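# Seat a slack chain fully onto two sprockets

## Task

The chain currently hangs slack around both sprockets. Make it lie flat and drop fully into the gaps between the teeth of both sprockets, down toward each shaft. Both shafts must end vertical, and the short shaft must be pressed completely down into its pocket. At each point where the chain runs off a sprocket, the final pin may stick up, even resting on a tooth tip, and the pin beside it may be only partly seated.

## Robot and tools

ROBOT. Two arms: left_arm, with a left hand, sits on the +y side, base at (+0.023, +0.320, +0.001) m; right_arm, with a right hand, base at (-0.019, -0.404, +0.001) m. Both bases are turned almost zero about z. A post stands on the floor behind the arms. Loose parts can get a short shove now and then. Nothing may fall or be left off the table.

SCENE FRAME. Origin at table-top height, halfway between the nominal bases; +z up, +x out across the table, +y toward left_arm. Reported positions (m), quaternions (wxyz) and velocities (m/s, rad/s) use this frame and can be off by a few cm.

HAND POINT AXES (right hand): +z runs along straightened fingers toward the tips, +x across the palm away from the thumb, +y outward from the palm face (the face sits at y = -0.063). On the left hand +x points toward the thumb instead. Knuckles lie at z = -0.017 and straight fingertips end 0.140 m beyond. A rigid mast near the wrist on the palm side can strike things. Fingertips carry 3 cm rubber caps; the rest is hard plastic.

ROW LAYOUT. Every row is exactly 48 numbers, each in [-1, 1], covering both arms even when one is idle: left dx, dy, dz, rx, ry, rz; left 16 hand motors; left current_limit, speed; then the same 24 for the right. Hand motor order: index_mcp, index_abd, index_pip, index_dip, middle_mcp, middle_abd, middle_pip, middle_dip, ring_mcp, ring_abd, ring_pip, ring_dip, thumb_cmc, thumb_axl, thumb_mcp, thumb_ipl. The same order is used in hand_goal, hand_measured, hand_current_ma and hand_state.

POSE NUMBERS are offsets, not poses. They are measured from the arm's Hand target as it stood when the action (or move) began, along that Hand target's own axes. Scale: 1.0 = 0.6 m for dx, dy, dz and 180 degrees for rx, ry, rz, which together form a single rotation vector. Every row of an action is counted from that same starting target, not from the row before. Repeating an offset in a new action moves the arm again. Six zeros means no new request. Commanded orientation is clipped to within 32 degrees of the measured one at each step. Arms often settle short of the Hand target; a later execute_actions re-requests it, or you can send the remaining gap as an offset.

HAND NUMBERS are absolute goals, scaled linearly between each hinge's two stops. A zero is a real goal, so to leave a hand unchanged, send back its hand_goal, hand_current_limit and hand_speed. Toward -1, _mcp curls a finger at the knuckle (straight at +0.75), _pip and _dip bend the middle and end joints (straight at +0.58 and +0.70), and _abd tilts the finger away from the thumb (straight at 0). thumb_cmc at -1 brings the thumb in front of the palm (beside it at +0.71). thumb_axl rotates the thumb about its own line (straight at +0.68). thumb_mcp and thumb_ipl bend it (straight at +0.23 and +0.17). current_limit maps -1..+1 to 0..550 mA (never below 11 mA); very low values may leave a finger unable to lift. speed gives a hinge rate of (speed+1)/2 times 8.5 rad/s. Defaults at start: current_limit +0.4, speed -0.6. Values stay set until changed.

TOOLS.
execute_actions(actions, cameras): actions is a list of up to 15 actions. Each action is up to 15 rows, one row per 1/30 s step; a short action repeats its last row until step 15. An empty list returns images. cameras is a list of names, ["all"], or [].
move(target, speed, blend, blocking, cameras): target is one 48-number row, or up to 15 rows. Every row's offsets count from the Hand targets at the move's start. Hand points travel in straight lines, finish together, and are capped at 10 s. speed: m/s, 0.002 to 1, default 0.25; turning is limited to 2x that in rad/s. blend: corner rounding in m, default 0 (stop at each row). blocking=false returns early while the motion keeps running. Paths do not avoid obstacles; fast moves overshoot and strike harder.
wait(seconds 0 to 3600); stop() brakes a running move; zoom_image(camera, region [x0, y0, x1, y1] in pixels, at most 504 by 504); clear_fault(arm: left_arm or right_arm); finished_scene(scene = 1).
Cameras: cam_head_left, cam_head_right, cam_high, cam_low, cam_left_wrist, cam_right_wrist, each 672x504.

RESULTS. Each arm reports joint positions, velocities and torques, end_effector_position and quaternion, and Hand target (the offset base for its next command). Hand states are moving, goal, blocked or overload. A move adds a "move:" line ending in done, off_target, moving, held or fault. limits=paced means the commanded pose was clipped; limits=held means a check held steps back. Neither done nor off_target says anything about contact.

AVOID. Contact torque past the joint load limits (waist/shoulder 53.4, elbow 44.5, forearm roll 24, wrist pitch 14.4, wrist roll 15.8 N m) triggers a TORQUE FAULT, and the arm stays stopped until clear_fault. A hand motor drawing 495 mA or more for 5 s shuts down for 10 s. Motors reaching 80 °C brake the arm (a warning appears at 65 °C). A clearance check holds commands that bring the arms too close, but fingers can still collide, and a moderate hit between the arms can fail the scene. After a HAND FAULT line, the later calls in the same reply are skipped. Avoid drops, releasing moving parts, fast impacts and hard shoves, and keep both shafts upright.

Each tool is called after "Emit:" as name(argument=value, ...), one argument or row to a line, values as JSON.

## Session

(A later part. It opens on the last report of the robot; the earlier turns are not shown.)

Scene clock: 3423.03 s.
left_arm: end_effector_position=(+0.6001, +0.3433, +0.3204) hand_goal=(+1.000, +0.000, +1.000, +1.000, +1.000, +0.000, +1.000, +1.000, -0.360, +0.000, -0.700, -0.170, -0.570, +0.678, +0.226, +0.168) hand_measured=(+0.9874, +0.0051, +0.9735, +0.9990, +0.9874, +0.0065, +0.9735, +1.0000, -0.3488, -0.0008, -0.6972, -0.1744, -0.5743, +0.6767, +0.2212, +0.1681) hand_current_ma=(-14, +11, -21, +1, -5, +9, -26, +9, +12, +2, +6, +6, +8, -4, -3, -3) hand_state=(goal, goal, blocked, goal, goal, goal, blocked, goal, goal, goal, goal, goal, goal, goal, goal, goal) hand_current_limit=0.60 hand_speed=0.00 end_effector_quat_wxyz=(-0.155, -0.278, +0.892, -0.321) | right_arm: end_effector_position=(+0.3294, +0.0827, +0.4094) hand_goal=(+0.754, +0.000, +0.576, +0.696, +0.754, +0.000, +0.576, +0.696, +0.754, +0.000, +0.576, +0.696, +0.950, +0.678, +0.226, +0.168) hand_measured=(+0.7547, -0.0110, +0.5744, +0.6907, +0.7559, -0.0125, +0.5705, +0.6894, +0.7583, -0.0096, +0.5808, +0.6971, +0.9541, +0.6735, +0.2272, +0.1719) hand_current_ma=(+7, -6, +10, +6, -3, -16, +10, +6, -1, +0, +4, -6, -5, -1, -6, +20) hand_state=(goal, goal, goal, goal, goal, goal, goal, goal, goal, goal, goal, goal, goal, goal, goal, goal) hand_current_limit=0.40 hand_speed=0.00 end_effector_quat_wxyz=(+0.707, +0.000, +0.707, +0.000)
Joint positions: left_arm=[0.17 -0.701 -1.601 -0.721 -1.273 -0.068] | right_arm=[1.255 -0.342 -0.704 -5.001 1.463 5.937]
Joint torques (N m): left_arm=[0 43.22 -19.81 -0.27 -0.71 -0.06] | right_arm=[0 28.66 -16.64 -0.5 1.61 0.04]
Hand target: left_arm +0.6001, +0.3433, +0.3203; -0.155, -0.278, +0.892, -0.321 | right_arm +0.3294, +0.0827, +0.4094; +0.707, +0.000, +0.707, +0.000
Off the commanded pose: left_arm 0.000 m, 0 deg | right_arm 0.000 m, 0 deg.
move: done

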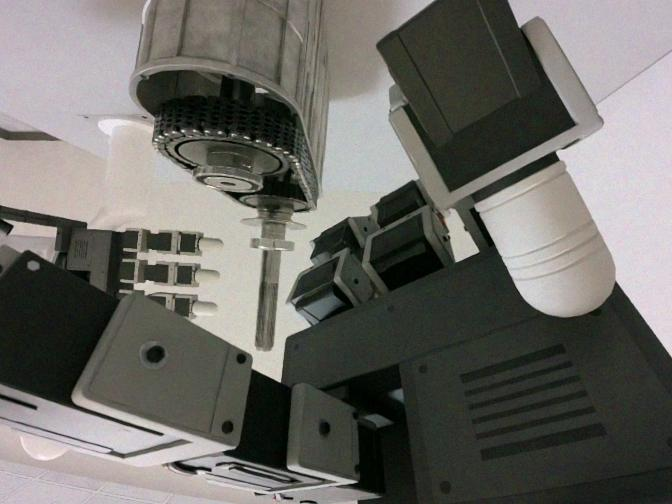

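Emit:
zoom_image(
  camera="cam_left_wrist",
  region=[125, 60, 325, 230],
)

Emit:
zoom_image(
  camera="cam_left_wrist",
  region=[140, 85, 240, 195],
)

Emit:
zoom_image(
  camera="cam_left_wrist",
  region=[230, 85, 330, 215],
)

Scaled by 2.520.

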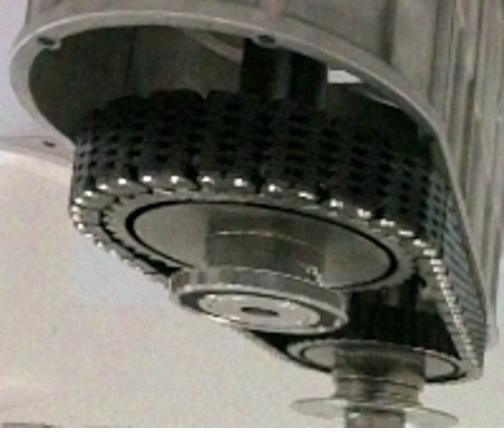

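Scaled by 4.582.

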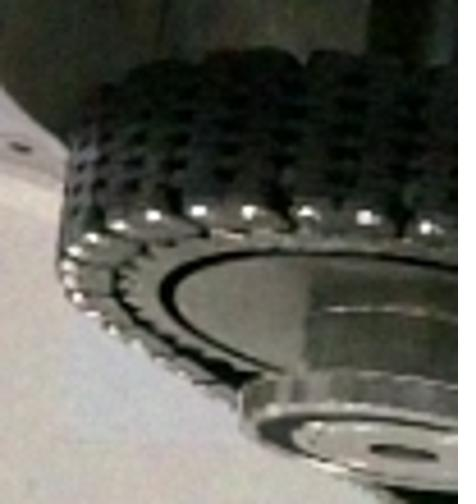

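Scaled by 3.877.

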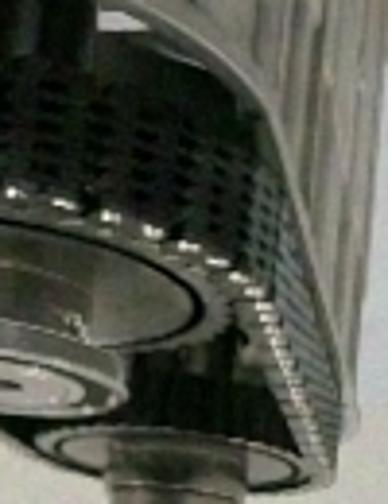

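Emit:
move(
  target=[-0.072,0.077,0.1181,0,0,0,1,0,1,1,1,0,1,1,-0.36,0,-0.70,-0.17,-0.57,0.678,0.226,0.168,0.6,0,0,0,0,0,0,0,0.754,0,0.576,0.696,0.754,0,0.576,0.696,0.754,0,0.576,0.696,0.95,0.678,0.226,0.168,0.4,0],
  speed=0.12,
  cameras=["cam_left_wrist"],
)

Emit:
zoom_image(
  camera="cam_left_wrist",
  region=[125, 0, 325, 200],
)

Scene clock: 3469.37 s.
left_arm: end_effector_position=(+0.6000, +0.3432, +0.2254) hand_goal=(+1.000, +0.000, +1.000, +1.000, +1.000, +0.000, +1.000, +1.000, -0.360, +0.000, -0.700, -0.170, -0.570, +0.678, +0.226, +0.168) hand_measured=(+0.9874, +0.0036, +0.9735, +1.0000, +0.9874, +0.0065, +0.9735, +0.9990, -0.3488, -0.0008, -0.6959, -0.1744, -0.5743, +0.6767, +0.2222, +0.1672) hand_current_ma=(-11, +11, -20, +4, -1, +9, -25, +5, +12, +1, +3, +2, +7, -3, -5, +1) hand_state=(goal, goal, blocked, goal, goal, goal, blocked, goal, goal, goal, goal, goal, goal, goal, goal, goal) hand_current_limit=0.60 hand_speed=0.00 end_effector_quat_wxyz=(-0.155, -0.278, +0.892, -0.321) | right_arm: end_effector_position=(+0.3294, +0.0827, +0.4094) hand_goal=(+0.754, +0.000, +0.576, +0.696, +0.754, +0.000, +0.576, +0.696, +0.754, +0.000, +0.576, +0.696, +0.950, +0.678, +0.226, +0.168) hand_measured=(+0.7559, -0.0125, +0.5731, +0.6894, +0.7559, -0.0110, +0.5705, +0.6894, +0.7595, -0.0096, +0.5795, +0.6971, +0.9541, +0.6735, +0.2282, +0.1710) hand_current_ma=(+3, -2, -3, -17, +8, -4, +4, +15, -3, +2, +2, -15, +6, +15, +6, -1) hand_state=(goal, goal, goal, goal, goal, goal, goal, goal, goal, goal, goal, goal, goal, goal, goal, goal) hand_current_limit=0.40 hand_speed=0.00 end_effector_quat_wxyz=(+0.707, +0.000, +0.707, +0.000)
Joint positions: left_arm=[0.169 -0.805 -1.542 -0.762 -1.152 0.049] | right_arm=[1.255 -0.342 -0.704 -5.001 1.463 5.937]
Joint torques (N m): left_arm=[0 44.86 -18.72 -0.24 -0.79 -0.06] | right_arm=[0 28.66 -16.64 -0.5 1.61 0.04]
Hand target: left_arm +0.6000, +0.3432, +0.2253; -0.155, -0.278, +0.892, -0.321 | right_arm +0.3294, +0.0827, +0.4094; +0.707, +0.000, +0.707, +0.000
Off the commanded pose: left_arm 0.000 m, 0 deg | right_arm 0.000 m, 0 deg.
move: done

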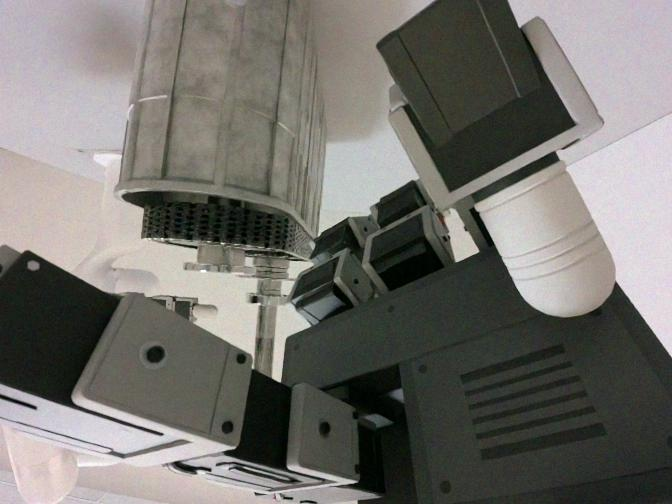

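Scaled by 2.520.

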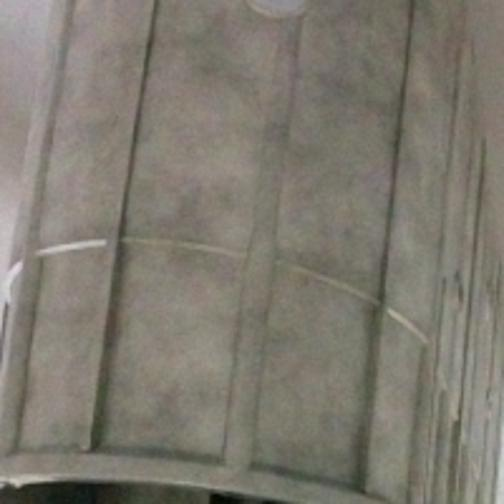

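Emit:
zoom_image(
  camera="cam_left_wrist",
  region=[110, 170, 250, 310],
)

Emit:
zoom_image(
  camera="cam_left_wrist",
  region=[225, 190, 325, 290],
)

Emit:
zoom_image(
  camera="cam_left_wrist",
  region=[130, 190, 210, 270],
)

Scaled by 3.600.

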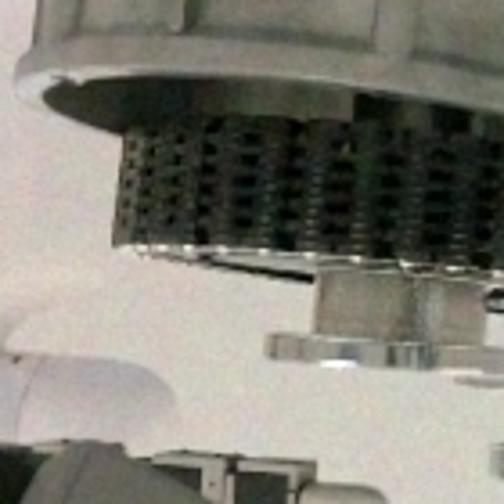

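Scaled by 5.040.

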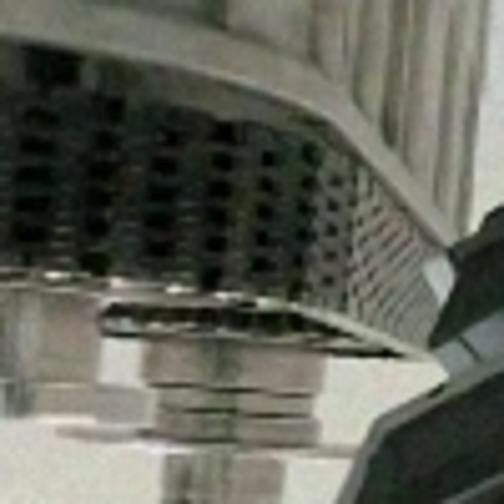

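Scaled by 6.300.

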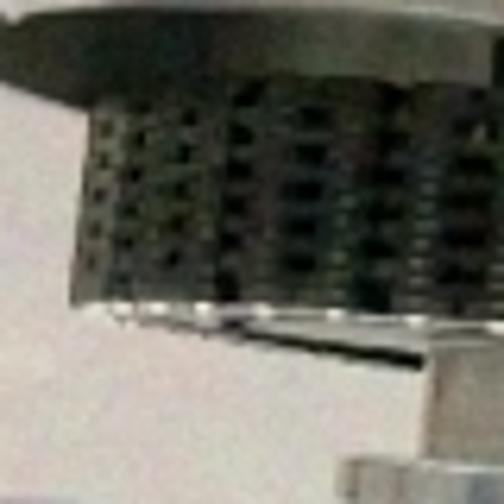

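Emit:
move(
  target=[0.072,-0.077,-0.1181,0,0,0,1,0,1,1,1,0,1,1,-0.36,0,-0.70,-0.17,-0.57,0.678,0.226,0.168,0.6,0,0,0,0,0,0,0,0.754,0,0.576,0.696,0.754,0,0.576,0.696,0.754,0,0.576,0.696,0.95,0.678,0.226,0.168,0.4,0],
  speed=0.12,
  cameras=["cam_left_wrist"],
)

Emit:
zoom_image(
  camera="cam_left_wrist",
  region=[145, 120, 205, 180],
)

Emit:
zoom_image(
  camera="cam_left_wrist",
  region=[190, 115, 250, 175],
)

Emit:
zoom_image(
  camera="cam_left_wrist",
  region=[270, 150, 330, 215],
)

Scene clock: 3492.00 s.
left_arm: end_effector_position=(+0.6001, +0.3433, +0.3203) hand_goal=(+1.000, +0.000, +1.000, +1.000, +1.000, +0.000, +1.000, +1.000, -0.360, +0.000, -0.700, -0.170, -0.570, +0.678, +0.226, +0.168) hand_measured=(+0.9886, +0.0036, +0.9735, +0.9990, +0.9874, +0.0051, +0.9735, +1.0000, -0.3488, -0.0008, -0.6972, -0.1757, -0.5730, +0.6777, +0.2212, +0.1681) hand_current_ma=(-8, +12, -21, +5, -3, +6, -26, +7, +12, +1, +2, -1, +6, -4, -7, +3) hand_state=(goal, goal, blocked, goal, goal, goal, blocked, goal, goal, goal, goal, goal, goal, goal, goal, goal) hand_current_limit=0.60 hand_speed=0.00 end_effector_quat_wxyz=(-0.155, -0.278, +0.892, -0.321) | right_arm: end_effector_position=(+0.3294, +0.0827, +0.4094) hand_goal=(+0.754, +0.000, +0.576, +0.696, +0.754, +0.000, +0.576, +0.696, +0.754, +0.000, +0.576, +0.696, +0.950, +0.678, +0.226, +0.168) hand_measured=(+0.7547, -0.0110, +0.5731, +0.6894, +0.7547, -0.0125, +0.5705, +0.6894, +0.7583, -0.0096, +0.5795, +0.6983, +0.9541, +0.6725, +0.2272, +0.1710) hand_current_ma=(+16, -11, -17, +11, +5, -7, +2, +3, +0, -4, +11, +2, +1, -3, -1, +12) hand_state=(goal, goal, goal, goal, goal, goal, goal, goal, goal, goal, goal, goal, goal, goal, goal, goal) hand_current_limit=0.40 hand_speed=0.00 end_effector_quat_wxyz=(+0.707, +0.000, +0.707, +0.000)
Joint positions: left_arm=[0.17 -0.701 -1.601 -0.721 -1.272 -0.068] | right_arm=[1.255 -0.342 -0.704 -5.001 1.463 5.937]
Joint torques (N m): left_arm=[0 43.22 -19.8 -0.27 -0.71 -0.06] | right_arm=[0 28.66 -16.64 -0.5 1.61 0.04]
Hand target: left_arm +0.6001, +0.3433, +0.3203; -0.155, -0.278, +0.892, -0.321 | right_arm +0.3294, +0.0827, +0.4094; +0.707, +0.000, +0.707, +0.000
Off the commanded pose: left_arm 0.000 m, 0 deg | right_arm 0.000 m, 0 deg.
move: done

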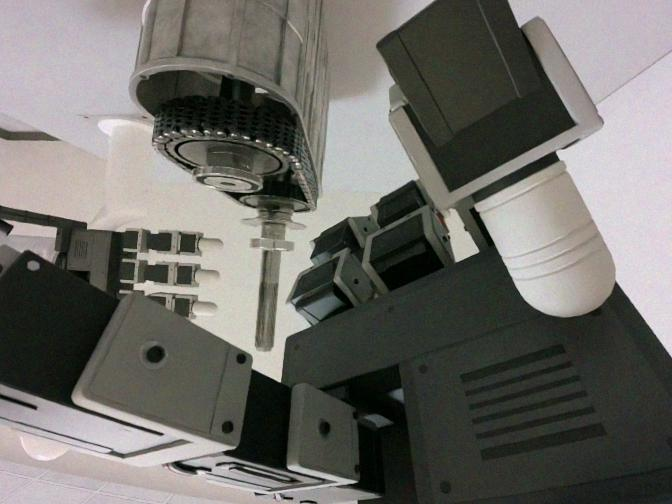

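Scaled by 8.400.

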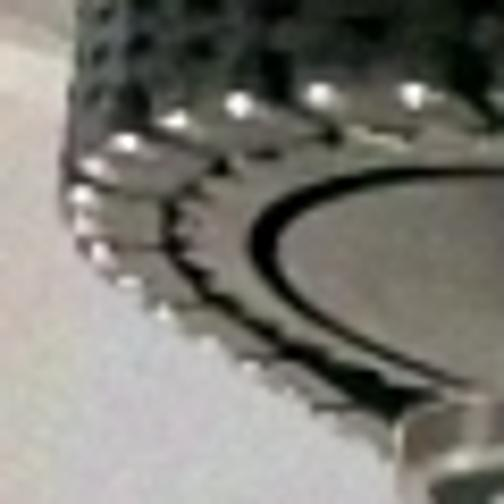

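Scaled by 8.400.

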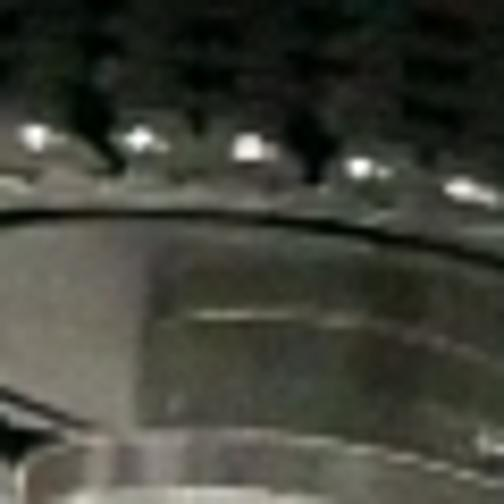

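Scaled by 7.754.

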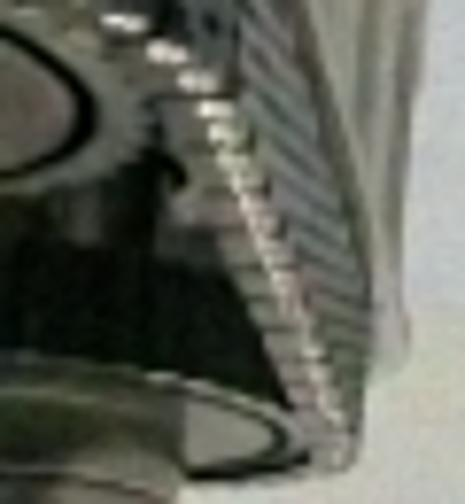

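Emit:
move(
  target=[
    [0.1156,-0.0825,-0.099,-0.1123,-0.2069,-0.1907,1,0,1,1,1,0,1,1,-0.36,0,-0.70,-0.17,-0.57,0.678,0.226,0.168,0.6,0,0,0,0.3,0,0,0,0.754,0,0.576,0.696,0.754,0,0.576,0.696,1,0,0.576,0.696,0.95,0.678,0.226,0.168,0.4,0],
    [0.1386,-0.0179,0.0366,-0.1123,-0.2069,-0.1907,1,0,1,1,1,0,1,1,-0.36,0,-0.70,-0.17,-0.57,0.678,0.226,0.168,0.6,0,0.1,0,0.3,0,0,0,0.754,0,0.576,0.696,0.754,0,0.576,0.696,1,0,0.576,0.696,0.95,0.678,0.226,0.168,0.4,0],
    [0.1386,-0.0179,0.0366,-0.1123,-0.2069,-0.1907,1,0,1,1,1,0,1,1,-0.36,0,-0.70,-0.17,-0.57,0.678,0.226,0.168,0.6,0,0.1,0.1055,0.3,0,0,0,0.754,0,0.576,0.696,0.754,0,0.576,0.696,1,0,0.576,0.696,0.95,0.678,0.226,0.168,0.4,0],
  ],
  speed=[0.15,0.1,0.05],
  cameras=["cam_left_wrist"],
)

Emit:
zoom_image(
  camera="cam_left_wrist",
  region=[30, 40, 290, 320],
)

Scene clock: 3573.97 s.
left_arm: end_effector_position=(+0.5380, +0.2891, +0.3471) hand_goal=(+1.000, +0.000, +1.000, +1.000, +1.000, +0.000, +1.000, +1.000, -0.360, +0.000, -0.700, -0.170, -0.570, +0.678, +0.226, +0.168) hand_measured=(+0.9886, +0.0051, +0.9722, +1.0000, +0.9874, +0.0065, +0.9735, +1.0000, -0.3488, -0.0008, -0.6959, -0.1744, -0.5730, +0.6767, +0.2212, +0.1681) hand_current_ma=(-11, +10, -23, +2, +0, +9, -29, +7, +7, +1, +5, +3, +7, -5, -2, +5) hand_state=(goal, goal, blocked, goal, goal, goal, blocked, goal, goal, goal, goal, goal, goal, goal, goal, goal) hand_current_limit=0.60 hand_speed=0.00 end_effector_quat_wxyz=(+0.001, -0.578, +0.816, -0.002) | right_arm: end_effector_position=(+0.5094, +0.1458, +0.3493) hand_goal=(+0.754, +0.000, +0.576, +0.696, +0.754, +0.000, +0.576, +0.696, +1.000, +0.000, +0.576, +0.696, +0.950, +0.678, +0.226, +0.168) hand_measured=(+0.7486, -0.0110, +0.5731, +0.6907, +0.7535, -0.0110, +0.5731, +0.6894, +1.0000, -0.0096, +0.5757, +0.6983, +0.9541, +0.6735, +0.2272, +0.1719) hand_current_ma=(+2, -7, -9, +6, -5, -8, +9, +12, -8, +7, +8, -7, +23, +0, +2, +6) hand_state=(goal, goal, goal, goal, goal, goal, goal, goal, goal, goal, goal, goal, goal, goal, goal, goal) hand_current_limit=0.40 hand_speed=0.00 end_effector_quat_wxyz=(+0.707, +0.000, +0.707, +0.000)
Joint positions: left_arm=[-0.074 -0.466 -1.37 -0.003 -0.899 -1.293] | right_arm=[0.978 -0.709 -1.109 -5.259 1.354 5.945]
Joint torques (N m): left_arm=[0 36.81 -20.46 0.64 -0.12 0] | right_arm=[0 27.87 -17.48 -0.39 1.61 -1.64]
Hand target: left_arm +0.5380, +0.2891, +0.3471; +0.001, -0.578, +0.816, -0.002 | right_arm +0.5094, +0.1458, +0.3493; +0.707, +0.000, +0.707, +0.000
Off the commanded pose: left_arm 0.000 m, 0 deg | right_arm 0.000 m, 0 deg.
move: done

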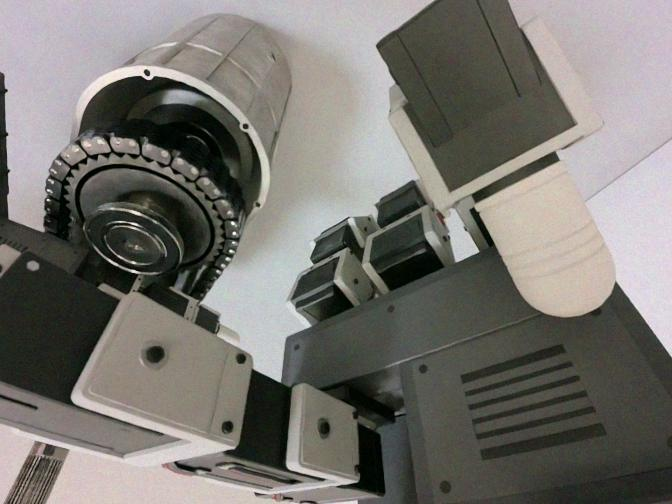

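Scaled by 1.800.

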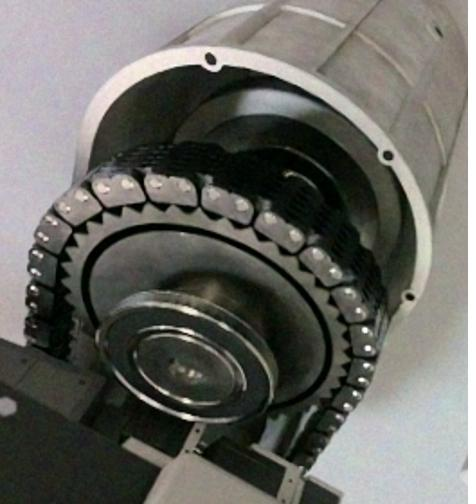

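Emit:
move(
  target=[0,0,0,0,0,0,1,0,1,1,1,0,1,1,-0.36,0,-0.70,-0.17,-0.57,0.678,0.226,0.168,0.6,0,0,0.0083,0,0,0,0,0.754,0,0.576,0.696,0.754,0,0.576,0.696,1,0,0.576,0.696,0.95,0.678,0.226,0.168,0.4,0],
  speed=0.02,
  cameras=["cam_left_wrist"],
)

Emit:
zoom_image(
  camera="cam_left_wrist",
  region=[40, 125, 150, 235],
)

Emit:
move(
  target=[0,0,0,0,0,0,1,0,1,1,1,0,1,1,-0.36,0,-0.70,-0.17,-0.57,0.678,0.226,0.168,0.6,0,0,0.005,0,0,0,0,0.754,0,0.576,0.696,0.754,0,0.576,0.696,1,0,0.576,0.696,0.95,0.678,0.226,0.168,0.4,0],
  speed=0.02,
  cameras=["cam_left_wrist"],
)

Emit:
zoom_image(
  camera="cam_left_wrist",
  region=[40, 125, 150, 235],
)

Emit:
zoom_image(
  camera="cam_left_wrist",
  region=[140, 125, 250, 235],
)

Scene clock: 3585.20 s.
left_arm: end_effector_position=(+0.5380, +0.2891, +0.3471) hand_goal=(+1.000, +0.000, +1.000, +1.000, +1.000, +0.000, +1.000, +1.000, -0.360, +0.000, -0.700, -0.170, -0.570, +0.678, +0.226, +0.168) hand_measured=(+0.9886, +0.0036, +0.9735, +0.9990, +0.9874, +0.0065, +0.9735, +1.0000, -0.3488, -0.0008, -0.6972, -0.1744, -0.5730, +0.6777, +0.2212, +0.1672) hand_current_ma=(-8, +10, -17, +8, -4, +10, -26, +3, +14, +0, +9, +5, +6, -3, -3, +1) hand_state=(goal, goal, blocked, goal, goal, goal, blocked, goal, goal, goal, goal, goal, goal, goal, goal, goal) hand_current_limit=0.60 hand_speed=0.00 end_effector_quat_wxyz=(+0.001, -0.578, +0.816, -0.002) | right_arm: end_effector_position=(+0.5094, +0.1508, +0.3493) hand_goal=(+0.754, +0.000, +0.576, +0.696, +0.754, +0.000, +0.576, +0.696, +1.000, +0.000, +0.576, +0.696, +0.950, +0.678, +0.226, +0.168) hand_measured=(+0.7486, -0.0110, +0.5731, +0.6907, +0.7535, -0.0110, +0.5731, +0.6894, +0.9995, -0.0096, +0.5757, +0.6996, +0.9541, +0.6735, +0.2272, +0.1719) hand_current_ma=(+16, -4, -4, +5, -5, -1, +12, -2, +0, -5, -9, -9, -4, +1, +12, +13) hand_state=(goal, goal, goal, goal, goal, goal, goal, goal, goal, goal, goal, goal, goal, goal, goal, goal) hand_current_limit=0.40 hand_speed=0.00 end_effector_quat_wxyz=(+0.707, +0.000, +0.707, +0.000)
Joint positions: left_arm=[-0.074 -0.466 -1.37 -0.003 -0.899 -1.293] | right_arm=[0.983 -0.716 -1.122 -5.253 1.352 5.938]
Joint torques (N m): left_arm=[0 36.81 -20.46 0.64 -0.12 0] | right_arm=[0 41.16 -17.56 -0.4 1.61 -1.4]
Hand target: left_arm +0.5380, +0.2891, +0.3471; +0.001, -0.578, +0.816, -0.002 | right_arm +0.5094, +0.1508, +0.3493; +0.707, +0.000, +0.707, +0.000
Off the commanded pose: left_arm 0.000 m, 0 deg | right_arm 0.000 m, 0 deg.
move: done

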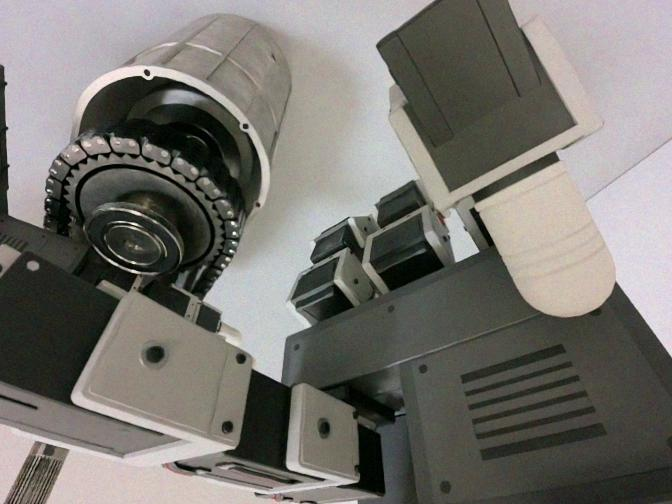

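Scaled by 4.582.

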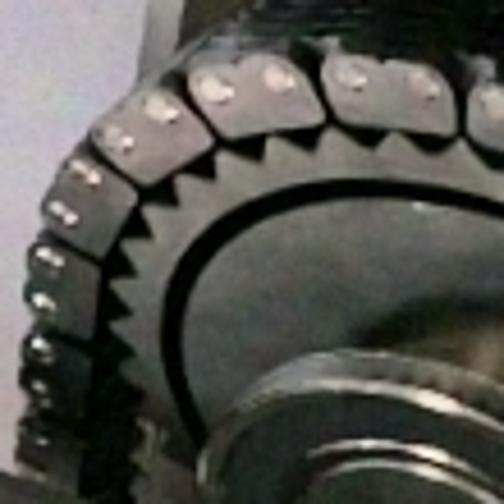

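Scene clock: 3585.73 s.
left_arm: end_effector_position=(+0.5380, +0.2891, +0.3471) hand_goal=(+1.000, +0.000, +1.000, +1.000, +1.000, +0.000, +1.000, +1.000, -0.360, +0.000, -0.700, -0.170, -0.570, +0.678, +0.226, +0.168) hand_measured=(+0.9886, +0.0036, +0.9722, +1.0000, +0.9874, +0.0080, +0.9735, +1.0000, -0.3476, -0.0008, -0.6959, -0.1744, -0.5730, +0.6767, +0.2212, +0.1672) hand_current_ma=(-12, +12, -24, +1, +1, +10, -28, +2, +15, -3, +3, +1, +3, -3, -4, +2) hand_state=(goal, goal, blocked, goal, goal, goal, blocked, goal, goal, goal, goal, goal, goal, goal, goal, goal) hand_current_limit=0.60 hand_speed=0.00 end_effector_quat_wxyz=(+0.001, -0.578, +0.816, -0.002) | right_arm: end_effector_position=(+0.5099, +0.1533, +0.3492) hand_goal=(+0.754, +0.000, +0.576, +0.696, +0.754, +0.000, +0.576, +0.696, +1.000, +0.000, +0.576, +0.696, +0.950, +0.678, +0.226, +0.168) hand_measured=(+0.7498, -0.0110, +0.5731, +0.6894, +0.7535, -0.0110, +0.5731, +0.6894, +0.9681, -0.0096, +0.5757, +0.6996, +0.9541, +0.6735, +0.2272, +0.1719) hand_current_ma=(+10, -12, +3, +5, -6, -10, +26, -3, -48, -1, -4, -3, +4, -19, -11, +1) hand_state=(goal, goal, goal, goal, goal, goal, goal, goal, blocked, goal, goal, goal, goal, goal, goal, goal) hand_current_limit=0.40 hand_speed=0.00 end_effector_quat_wxyz=(+0.707, +0.001, +0.707, -0.001)
Joint positions: left_arm=[-0.074 -0.466 -1.37 -0.003 -0.899 -1.293] | right_arm=[0.985 -0.72 -1.13 -5.25 1.351 5.934]
Joint torques (N m): left_arm=[0 36.81 -20.46 0.64 -0.12 0] | right_arm=[39.45 29.69 -41.2 -0.41 -4.98 0.02]
Hand target: left_arm +0.5380, +0.2891, +0.3471; +0.001, -0.578, +0.816, -0.002 | right_arm +0.5094, +0.1538, +0.3493; +0.707, +0.000, +0.707, +0.000
Off the commanded pose: left_arm 0.000 m, 0 deg | right_arm 0.001 m, 0 deg.
move: done

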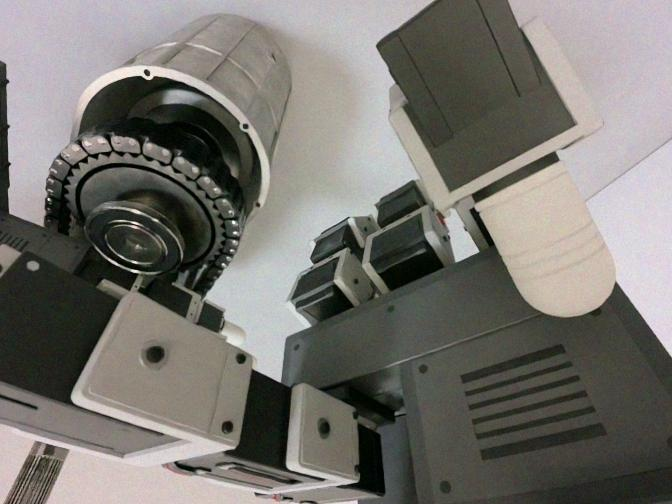

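Scaled by 4.582.

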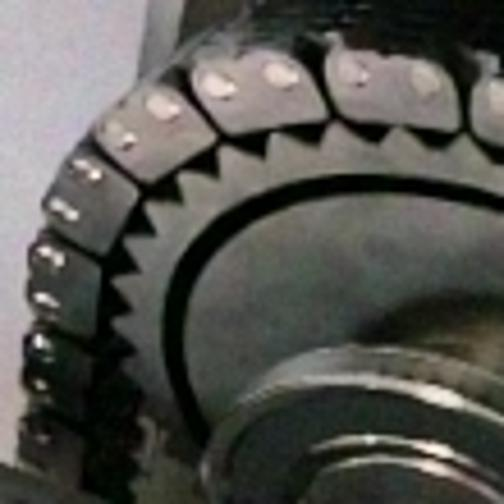

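Scaled by 4.582.

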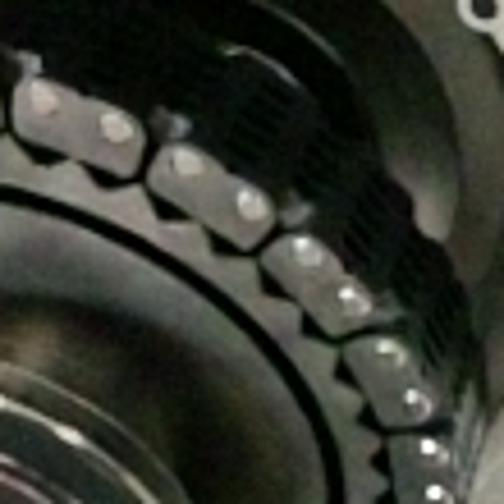

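Emit:
zoom_image(
  camera="cam_left_wrist",
  region=[120, 70, 270, 200],
)

Emit:
zoom_image(
  camera="cam_left_wrist",
  region=[170, 90, 250, 170],
)

Scaled by 3.360.

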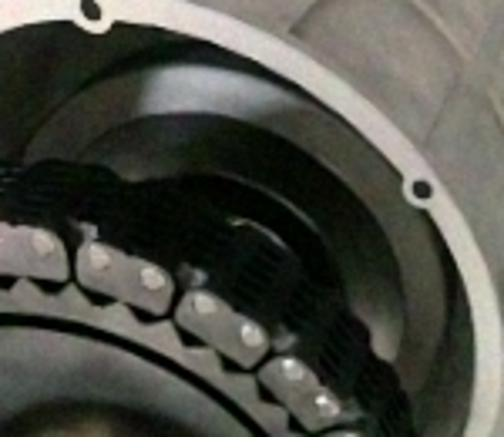

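Scaled by 6.300.

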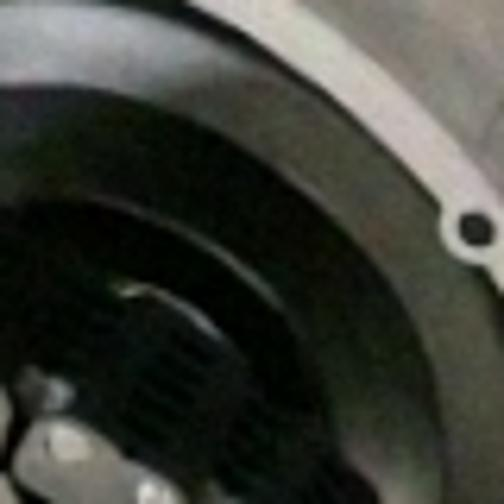

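Emit:
zoom_image(
  camera="cam_left_wrist",
  region=[80, 130, 120, 170],
)

Emit:
zoom_image(
  camera="cam_left_wrist",
  region=[115, 130, 155, 170],
)

Emit:
zoom_image(
  camera="cam_left_wrist",
  region=[150, 140, 190, 180],
)

Emit:
zoom_image(
  camera="cam_left_wrist",
  region=[190, 165, 240, 215],
)

Emit:
zoom_image(
  camera="cam_left_wrist",
  region=[40, 150, 90, 200],
)

Scaled by 12.600.

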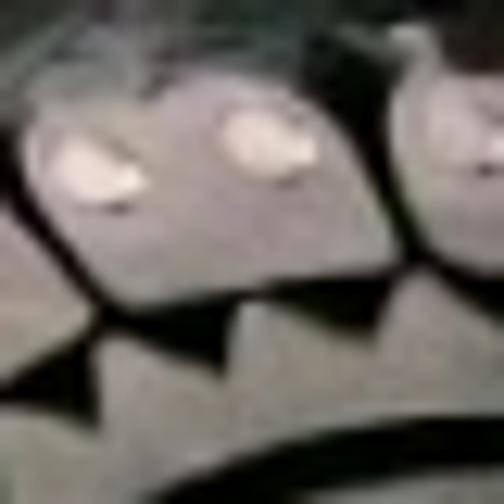

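Scaled by 12.600.

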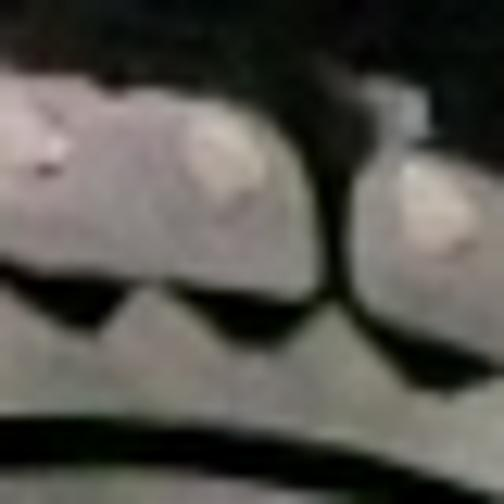

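Scaled by 12.600.

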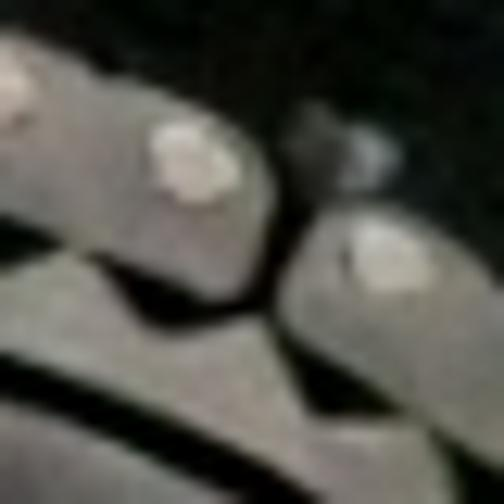

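Scaled by 10.080.

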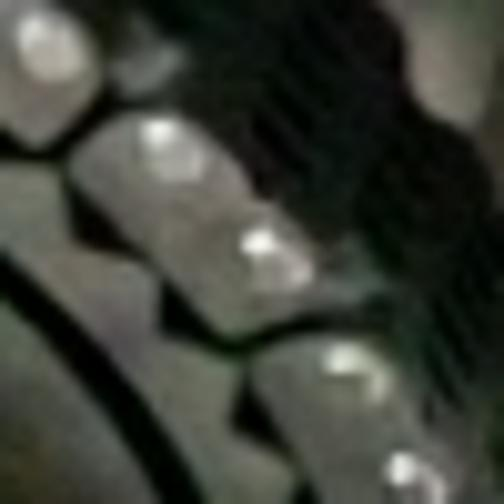

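Scaled by 10.080.

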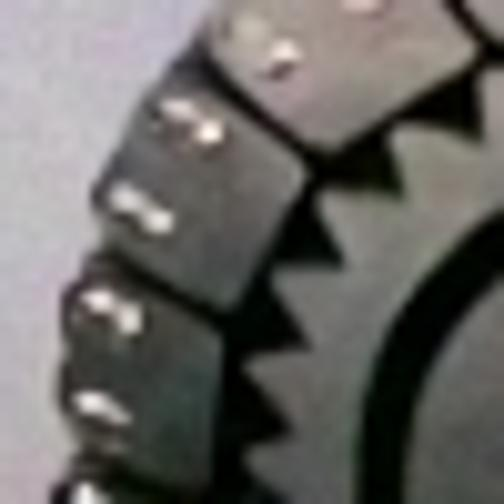

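Emit:
move(
  target=[
    [0,0,0,0,0,0,1,0,1,1,1,0,1,1,-0.36,0,-0.70,-0.17,-0.57,0.678,0.226,0.168,0.6,0,0,-0.06,0,0,0,0,0.754,0,0.576,0.696,0.754,0,0.576,0.696,1,0,0.576,0.696,0.95,0.678,0.226,0.168,0.4,0],
    [0,0,0,0,0,0,1,0,1,1,1,0,1,1,-0.36,0,-0.70,-0.17,-0.57,0.678,0.226,0.168,0.6,0,-0.085,-0.08,0,0,0,0,0.754,0,0.576,0.696,0.754,0,0.576,0.696,1,0,0.576,0.696,0.95,0.678,0.226,0.168,0.4,0],
    [0,0,0,0,0,0,1,0,1,1,1,0,1,1,-0.36,0,-0.70,-0.17,-0.57,0.678,0.226,0.168,0.6,0,-0.085,-0.08,-0.265,0,0,0,0.754,0,0.576,0.696,0.754,0,0.576,0.696,0.754,0,0.576,0.696,0.95,0.678,0.226,0.168,0.4,0],
    [0,0,0,0,0,0,1,0,1,1,1,0,1,1,-0.36,0,-0.70,-0.17,-0.57,0.678,0.226,0.168,0.6,0,-0.05,0.02,-0.265,0,0,0,0.754,0,0.576,0.696,0.754,0,0.576,0.696,0.754,0,0.576,0.696,0.95,0.678,0.226,0.168,0.4,0],
  ],
  speed=[0.04,0.12,0.2,0.15],
  cameras=["cam_right_wrist","cam_head_left"],
)

Scene clock: 3729.60 s.
left_arm: end_effector_position=(+0.5380, +0.2891, +0.3471) hand_goal=(+1.000, +0.000, +1.000, +1.000, +1.000, +0.000, +1.000, +1.000, -0.360, +0.000, -0.700, -0.170, -0.570, +0.678, +0.226, +0.168) hand_measured=(+0.9874, +0.0051, +0.9722, +0.9990, +0.9874, +0.0080, +0.9747, +1.0000, -0.3488, -0.0008, -0.6959, -0.1744, -0.5730, +0.6777, +0.2222, +0.1672) hand_current_ma=(-12, +12, -24, +6, -5, +14, -28, +5, +16, +1, +4, +4, +9, -4, -1, +3) hand_state=(goal, goal, blocked, goal, goal, goal, blocked, goal, goal, goal, goal, goal, goal, goal, goal, goal) hand_current_limit=0.60 hand_speed=0.00 end_effector_quat_wxyz=(+0.001, -0.578, +0.816, -0.002) | right_arm: end_effector_position=(+0.3505, +0.1659, +0.3794) hand_goal=(+0.754, +0.000, +0.576, +0.696, +0.754, +0.000, +0.576, +0.696, +0.754, +0.000, +0.576, +0.696, +0.950, +0.678, +0.226, +0.168) hand_measured=(+0.7474, -0.0125, +0.5718, +0.6907, +0.7498, -0.0110, +0.5705, +0.6894, +0.7486, -0.0081, +0.5757, +0.6958, +0.9541, +0.6735, +0.2282, +0.1719) hand_current_ma=(-10, +7, +6, +4, -6, -2, -8, -4, +0, +11, +7, +2, +8, -4, +14, +32) hand_state=(goal, goal, goal, goal, goal, goal, goal, goal, goal, goal, goal, goal, goal, goal, goal, goal) hand_current_limit=0.40 hand_speed=0.00 end_effector_quat_wxyz=(+0.707, +0.000, +0.707, +0.000)
Joint positions: left_arm=[-0.074 -0.466 -1.37 -0.003 -0.899 -1.293] | right_arm=[1.265 -0.562 -0.949 -4.989 1.459 5.912]
Joint torques (N m): left_arm=[0 36.81 -20.46 0.64 -0.12 0] | right_arm=[0 24.99 -16.97 -0.54 1.6 -1.45]
Motor temperatures (°C): left_arm=[29 32 33 31 35 31] | right_arm=[32 27 39 32 34 29]
Hand target: left_arm +0.5380, +0.2891, +0.3471; +0.001, -0.578, +0.816, -0.002 | right_arm +0.3505, +0.1659, +0.3794; +0.707, +0.000, +0.707, +0.000
Off the commanded pose: left_arm 0.000 m, 0 deg | right_arm 0.000 m, 0 deg.
move: done
Images, in order (width x height): cam_head_left 672x504, cam_right_wrist 672x504.

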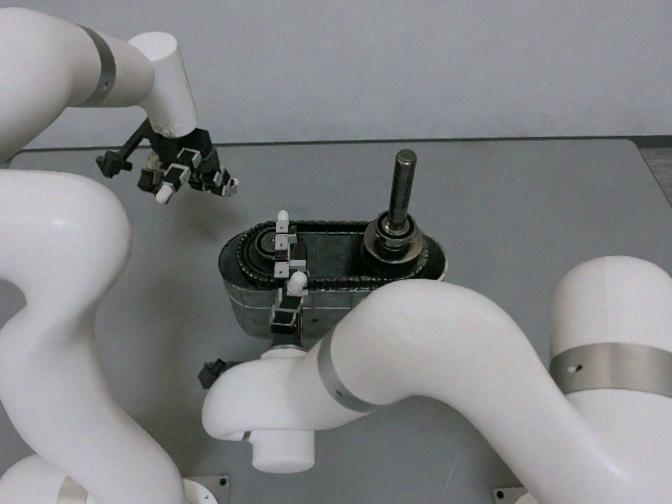

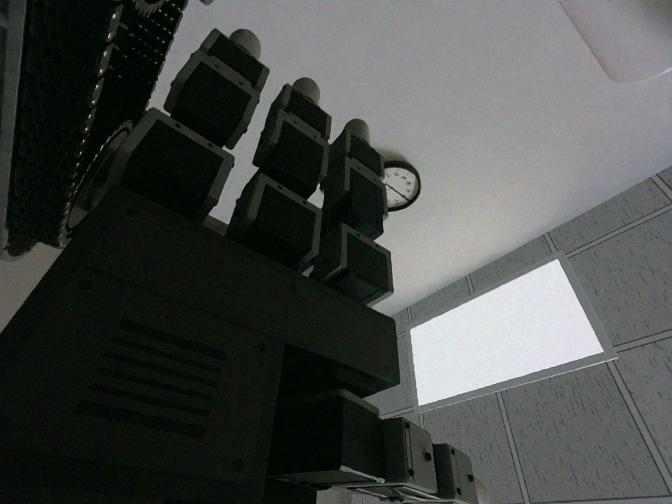

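Emit:
move(
  target=[0,0,0,0,0,0,1,0,1,1,1,0,1,1,-0.36,0,-0.70,-0.17,-0.57,0.678,0.226,0.168,0.6,0,0.0323,0.0133,0.0058,-0.03,0.08,0.0636,0.754,0,0.576,0.696,0.754,0,0.576,0.696,0.754,0,0.576,0.696,0.95,0.678,0.226,0.168,0.4,0],
  speed=0.1,
  cameras=["cam_right_wrist"],
)

Emit:
zoom_image(
  camera="cam_right_wrist",
  region=[0, 0, 250, 300],
)

Scene clock: 3743.47 s.
left_arm: end_effector_position=(+0.5380, +0.2891, +0.3471) hand_goal=(+1.000, +0.000, +1.000, +1.000, +1.000, +0.000, +1.000, +1.000, -0.360, +0.000, -0.700, -0.170, -0.570, +0.678, +0.226, +0.168) hand_measured=(+0.9886, +0.0036, +0.9735, +0.9990, +0.9874, +0.0065, +0.9735, +1.0000, -0.3488, -0.0008, -0.6959, -0.1744, -0.5730, +0.6777, +0.2212, +0.1672) hand_current_ma=(-9, +11, -19, +4, +0, +9, -26, +9, +14, +0, +0, +6, +7, -3, -5, +1) hand_state=(goal, goal, blocked, goal, goal, goal, blocked, goal, goal, goal, goal, goal, goal, goal, goal, goal) hand_current_limit=0.60 hand_speed=0.00 end_effector_quat_wxyz=(+0.001, -0.578, +0.816, -0.002) | right_arm: end_effector_position=(+0.3539, +0.1739, +0.3600) hand_goal=(+0.754, +0.000, +0.576, +0.696, +0.754, +0.000, +0.576, +0.696, +0.754, +0.000, +0.576, +0.696, +0.950, +0.678, +0.226, +0.168) hand_measured=(+0.7547, -0.0125, +0.5782, +0.6907, +0.7607, +0.0681, +0.5770, +0.6945, +0.8101, +0.2234, +0.6052, +0.7124, +0.9541, +0.6735, +0.2212, +0.1672) hand_current_ma=(+9, -7, -2, +3, +6, +19, +13, +8, +52, +238, +10, +19, +0, +11, +5, +6) hand_state=(goal, goal, goal, goal, goal, blocked, goal, goal, blocked, blocked, blocked, goal, goal, goal, goal, goal) hand_current_limit=0.40 hand_speed=0.00 end_effector_quat_wxyz=(+0.609, +0.038, +0.786, +0.103)
Joint positions: left_arm=[-0.074 -0.466 -1.37 -0.003 -0.899 -1.293] | right_arm=[1.237 -0.516 -0.927 -5.032 1.175 6.098]
Joint torques (N m): left_arm=[0 36.81 -20.46 0.64 -0.12 0] | right_arm=[0 35.2 -5.97 -0.5 -3.79 1.89]
Hand target: left_arm +0.5380, +0.2891, +0.3471; +0.001, -0.578, +0.816, -0.002 | right_arm +0.3539, +0.1739, +0.3600; +0.609, +0.038, +0.786, +0.103
Off the commanded pose: left_arm 0.000 m, 0 deg | right_arm 0.000 m, 0 deg.
move: done

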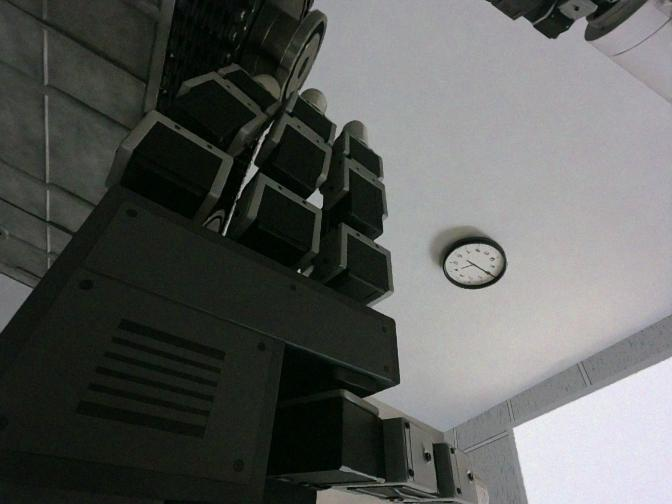

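Scaled by 1.680.

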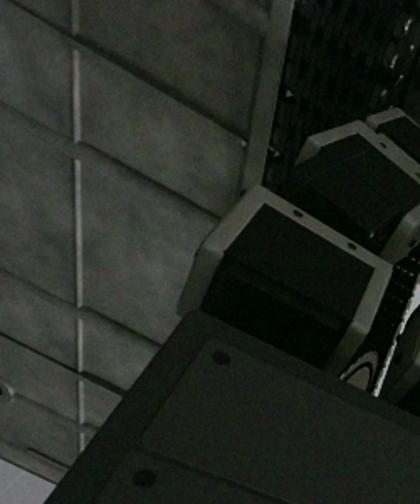

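Emit:
move(
  target=[0,0,0,0,0,0,1,0,1,1,1,0,1,1,-0.36,0,-0.70,-0.17,-0.57,0.678,0.226,0.168,0.6,0,-0.07,0.0,-0.03,0.03,-0.08,-0.0636,0.754,0,0.576,0.696,0.754,0,0.576,0.696,0.754,0,0.576,0.696,0.95,0.678,0.226,0.168,0.4,0],
  speed=0.1,
  cameras=["cam_right_wrist","cam_left_wrist","cam_head_left"],
)

Emit:
zoom_image(
  camera="cam_left_wrist",
  region=[30, 40, 290, 320],
)

Scene clock: 3752.47 s.
left_arm: end_effector_position=(+0.5380, +0.2891, +0.3471) hand_goal=(+1.000, +0.000, +1.000, +1.000, +1.000, +0.000, +1.000, +1.000, -0.360, +0.000, -0.700, -0.170, -0.570, +0.678, +0.226, +0.168) hand_measured=(+0.9874, +0.0051, +0.9735, +1.0000, +0.9886, +0.0080, +0.9735, +1.0000, -0.3488, -0.0008, -0.6959, -0.1744, -0.5730, +0.6777, +0.2212, +0.1681) hand_current_ma=(-13, +10, -22, +5, -4, +8, -26, +4, +12, +3, +4, +4, +9, -1, +0, +0) hand_state=(goal, goal, blocked, goal, goal, goal, blocked, goal, goal, goal, goal, goal, goal, goal, goal, goal) hand_current_limit=0.60 hand_speed=0.00 end_effector_quat_wxyz=(+0.001, -0.578, +0.816, -0.002) | right_arm: end_effector_position=(+0.3474, +0.1641, +0.4041) hand_goal=(+0.754, +0.000, +0.576, +0.696, +0.754, +0.000, +0.576, +0.696, +0.754, +0.000, +0.576, +0.696, +0.950, +0.678, +0.226, +0.168) hand_measured=(+0.7547, -0.0125, +0.5782, +0.6907, +0.7595, -0.0037, +0.5782, +0.6920, +0.7583, -0.0316, +0.5821, +0.6945, +0.9541, +0.6735, +0.2222, +0.1662) hand_current_ma=(-1, -1, -8, +6, +14, -10, +6, -6, -20, -3, +9, -1, +12, -13, +1, +4) hand_state=(goal, goal, goal, goal, goal, goal, goal, goal, goal, blocked, goal, goal, goal, goal, goal, goal) hand_current_limit=0.40 hand_speed=0.00 end_effector_quat_wxyz=(+0.707, +0.000, +0.707, +0.000)
Joint positions: left_arm=[-0.074 -0.466 -1.37 -0.003 -0.899 -1.293] | right_arm=[1.27 -0.509 -0.942 -4.979 1.449 5.867]
Joint torques (N m): left_arm=[0 36.81 -20.46 0.64 -0.12 0] | right_arm=[0 35.06 -17.57 -0.6 1.57 -1.67]
Hand target: left_arm +0.5380, +0.2891, +0.3471; +0.001, -0.578, +0.816, -0.002 | right_arm +0.3473, +0.1641, +0.4041; +0.707, +0.000, +0.707, +0.000
Off the commanded pose: left_arm 0.000 m, 0 deg | right_arm 0.000 m, 0 deg.
move: done
Images, in order (width x height): cam_head_left 672x504, cam_left_wrist 672x504, cam_right_wrist 672x504.

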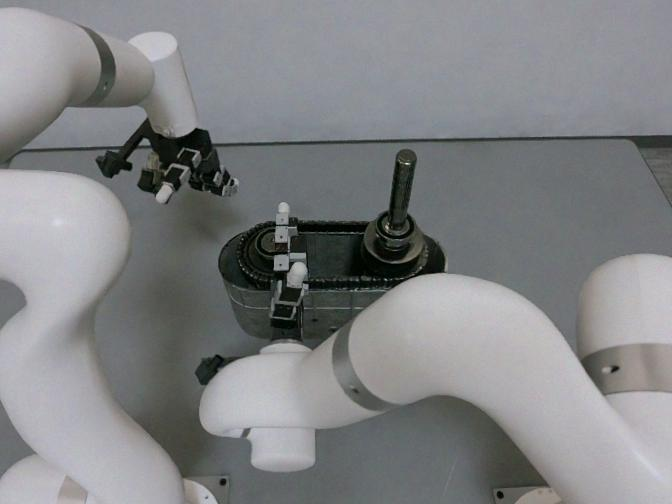

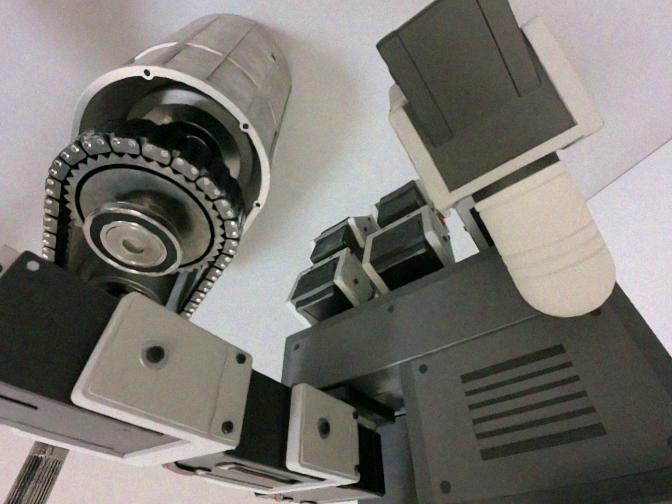

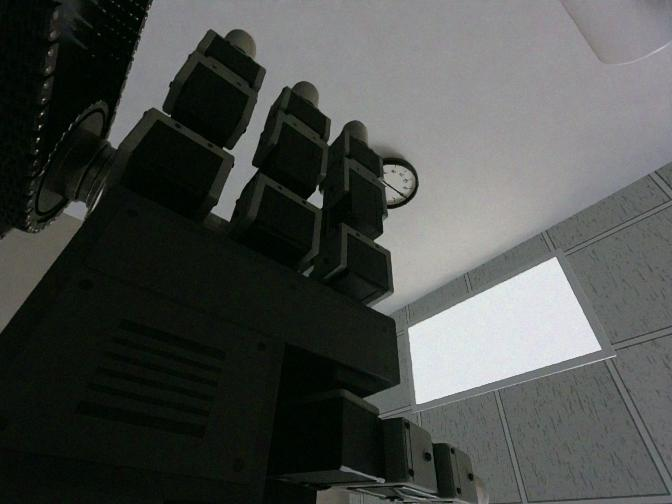

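Scaled by 1.800.

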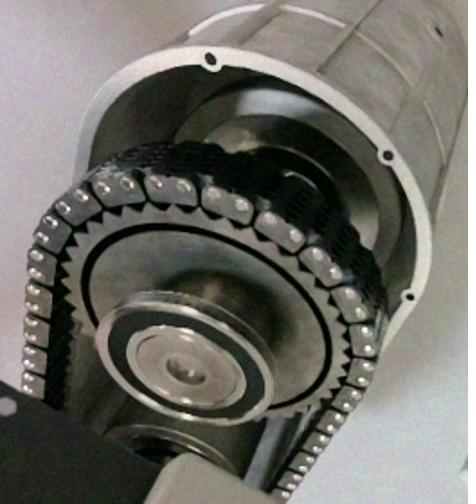

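Emit:
move(
  target=[
    [0,0,0,0,0,0,1,0,1,1,1,0,1,1,-0.36,0,-0.70,-0.17,-0.57,0.678,0.226,0.168,0.6,0,0,0.0167,-0.1117,0,0,0,0.754,0,0.576,0.696,0.754,0,0.576,0.696,0.754,0,0.576,0.696,0.95,0.678,0.226,0.168,0.4,0],
    [0,0,0,0,0,0,1,0,1,1,1,0,1,1,-0.36,0,-0.70,-0.17,-0.57,0.678,0.226,0.168,0.6,0,0.065,0.0167,-0.1117,-0.03,0.08,0.0636,0.754,0,0.576,0.696,0.754,0,0.576,0.696,0.754,0,0.576,0.696,0.95,0.678,0.226,0.168,0.4,0],
  ],
  speed=0.15,
  cameras=["cam_right_wrist"],
)

Emit:
zoom_image(
  camera="cam_right_wrist",
  region=[0, 0, 350, 250],
)

Scene clock: 3769.93 s.
left_arm: end_effector_position=(+0.5380, +0.2891, +0.3471) hand_goal=(+1.000, +0.000, +1.000, +1.000, +1.000, +0.000, +1.000, +1.000, -0.360, +0.000, -0.700, -0.170, -0.570, +0.678, +0.226, +0.168) hand_measured=(+0.9874, +0.0065, +0.9735, +1.0000, +0.9874, +0.0065, +0.9747, +1.0000, -0.3488, -0.0008, -0.6972, -0.1744, -0.5730, +0.6767, +0.2212, +0.1681) hand_current_ma=(-9, +10, -23, +6, -3, +8, -29, +1, +12, +0, +2, +4, +9, -1, +1, -3) hand_state=(goal, goal, blocked, goal, goal, goal, blocked, goal, goal, goal, goal, goal, goal, goal, goal, goal) hand_current_limit=0.60 hand_speed=0.00 end_effector_quat_wxyz=(+0.001, -0.578, +0.816, -0.002) | right_arm: end_effector_position=(+0.2803, +0.1741, +0.3652) hand_goal=(+0.754, +0.000, +0.576, +0.696, +0.754, +0.000, +0.576, +0.696, +0.754, +0.000, +0.576, +0.696, +0.950, +0.678, +0.226, +0.168) hand_measured=(+0.7559, -0.0125, +0.5782, +0.6907, +0.7595, -0.0023, +0.5770, +0.6907, +0.7583, -0.0316, +0.5821, +0.6945, +0.9541, +0.6735, +0.2222, +0.1662) hand_current_ma=(+0, +1, -4, +12, -5, -4, -9, -6, +3, -14, +16, -5, -16, +7, +6, +11) hand_state=(goal, goal, goal, goal, goal, goal, goal, goal, goal, blocked, goal, goal, goal, goal, goal, goal) hand_current_limit=0.40 hand_speed=0.00 end_effector_quat_wxyz=(+0.609, +0.038, +0.786, +0.103)
Joint positions: left_arm=[-0.074 -0.466 -1.37 -0.003 -0.899 -1.293] | right_arm=[1.382 -0.472 -0.873 -4.896 1.233 6.093]
Joint torques (N m): left_arm=[0 36.81 -20.46 0.64 -0.12 0] | right_arm=[0 33.48 -17.15 -0.57 1.54 1.46]
Hand target: left_arm +0.5380, +0.2891, +0.3471; +0.001, -0.578, +0.816, -0.002 | right_arm +0.2803, +0.1741, +0.3652; +0.609, +0.038, +0.786, +0.103
Off the commanded pose: left_arm 0.000 m, 0 deg | right_arm 0.000 m, 0 deg.
move: done

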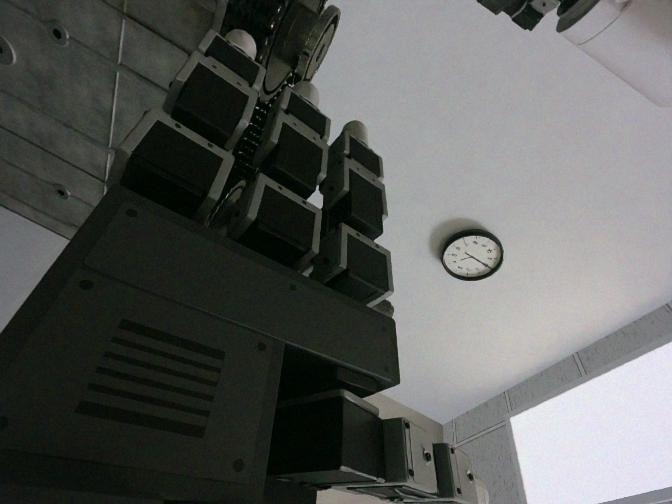

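Scaled by 1.440.

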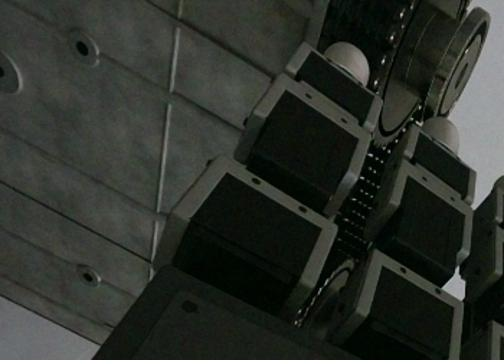

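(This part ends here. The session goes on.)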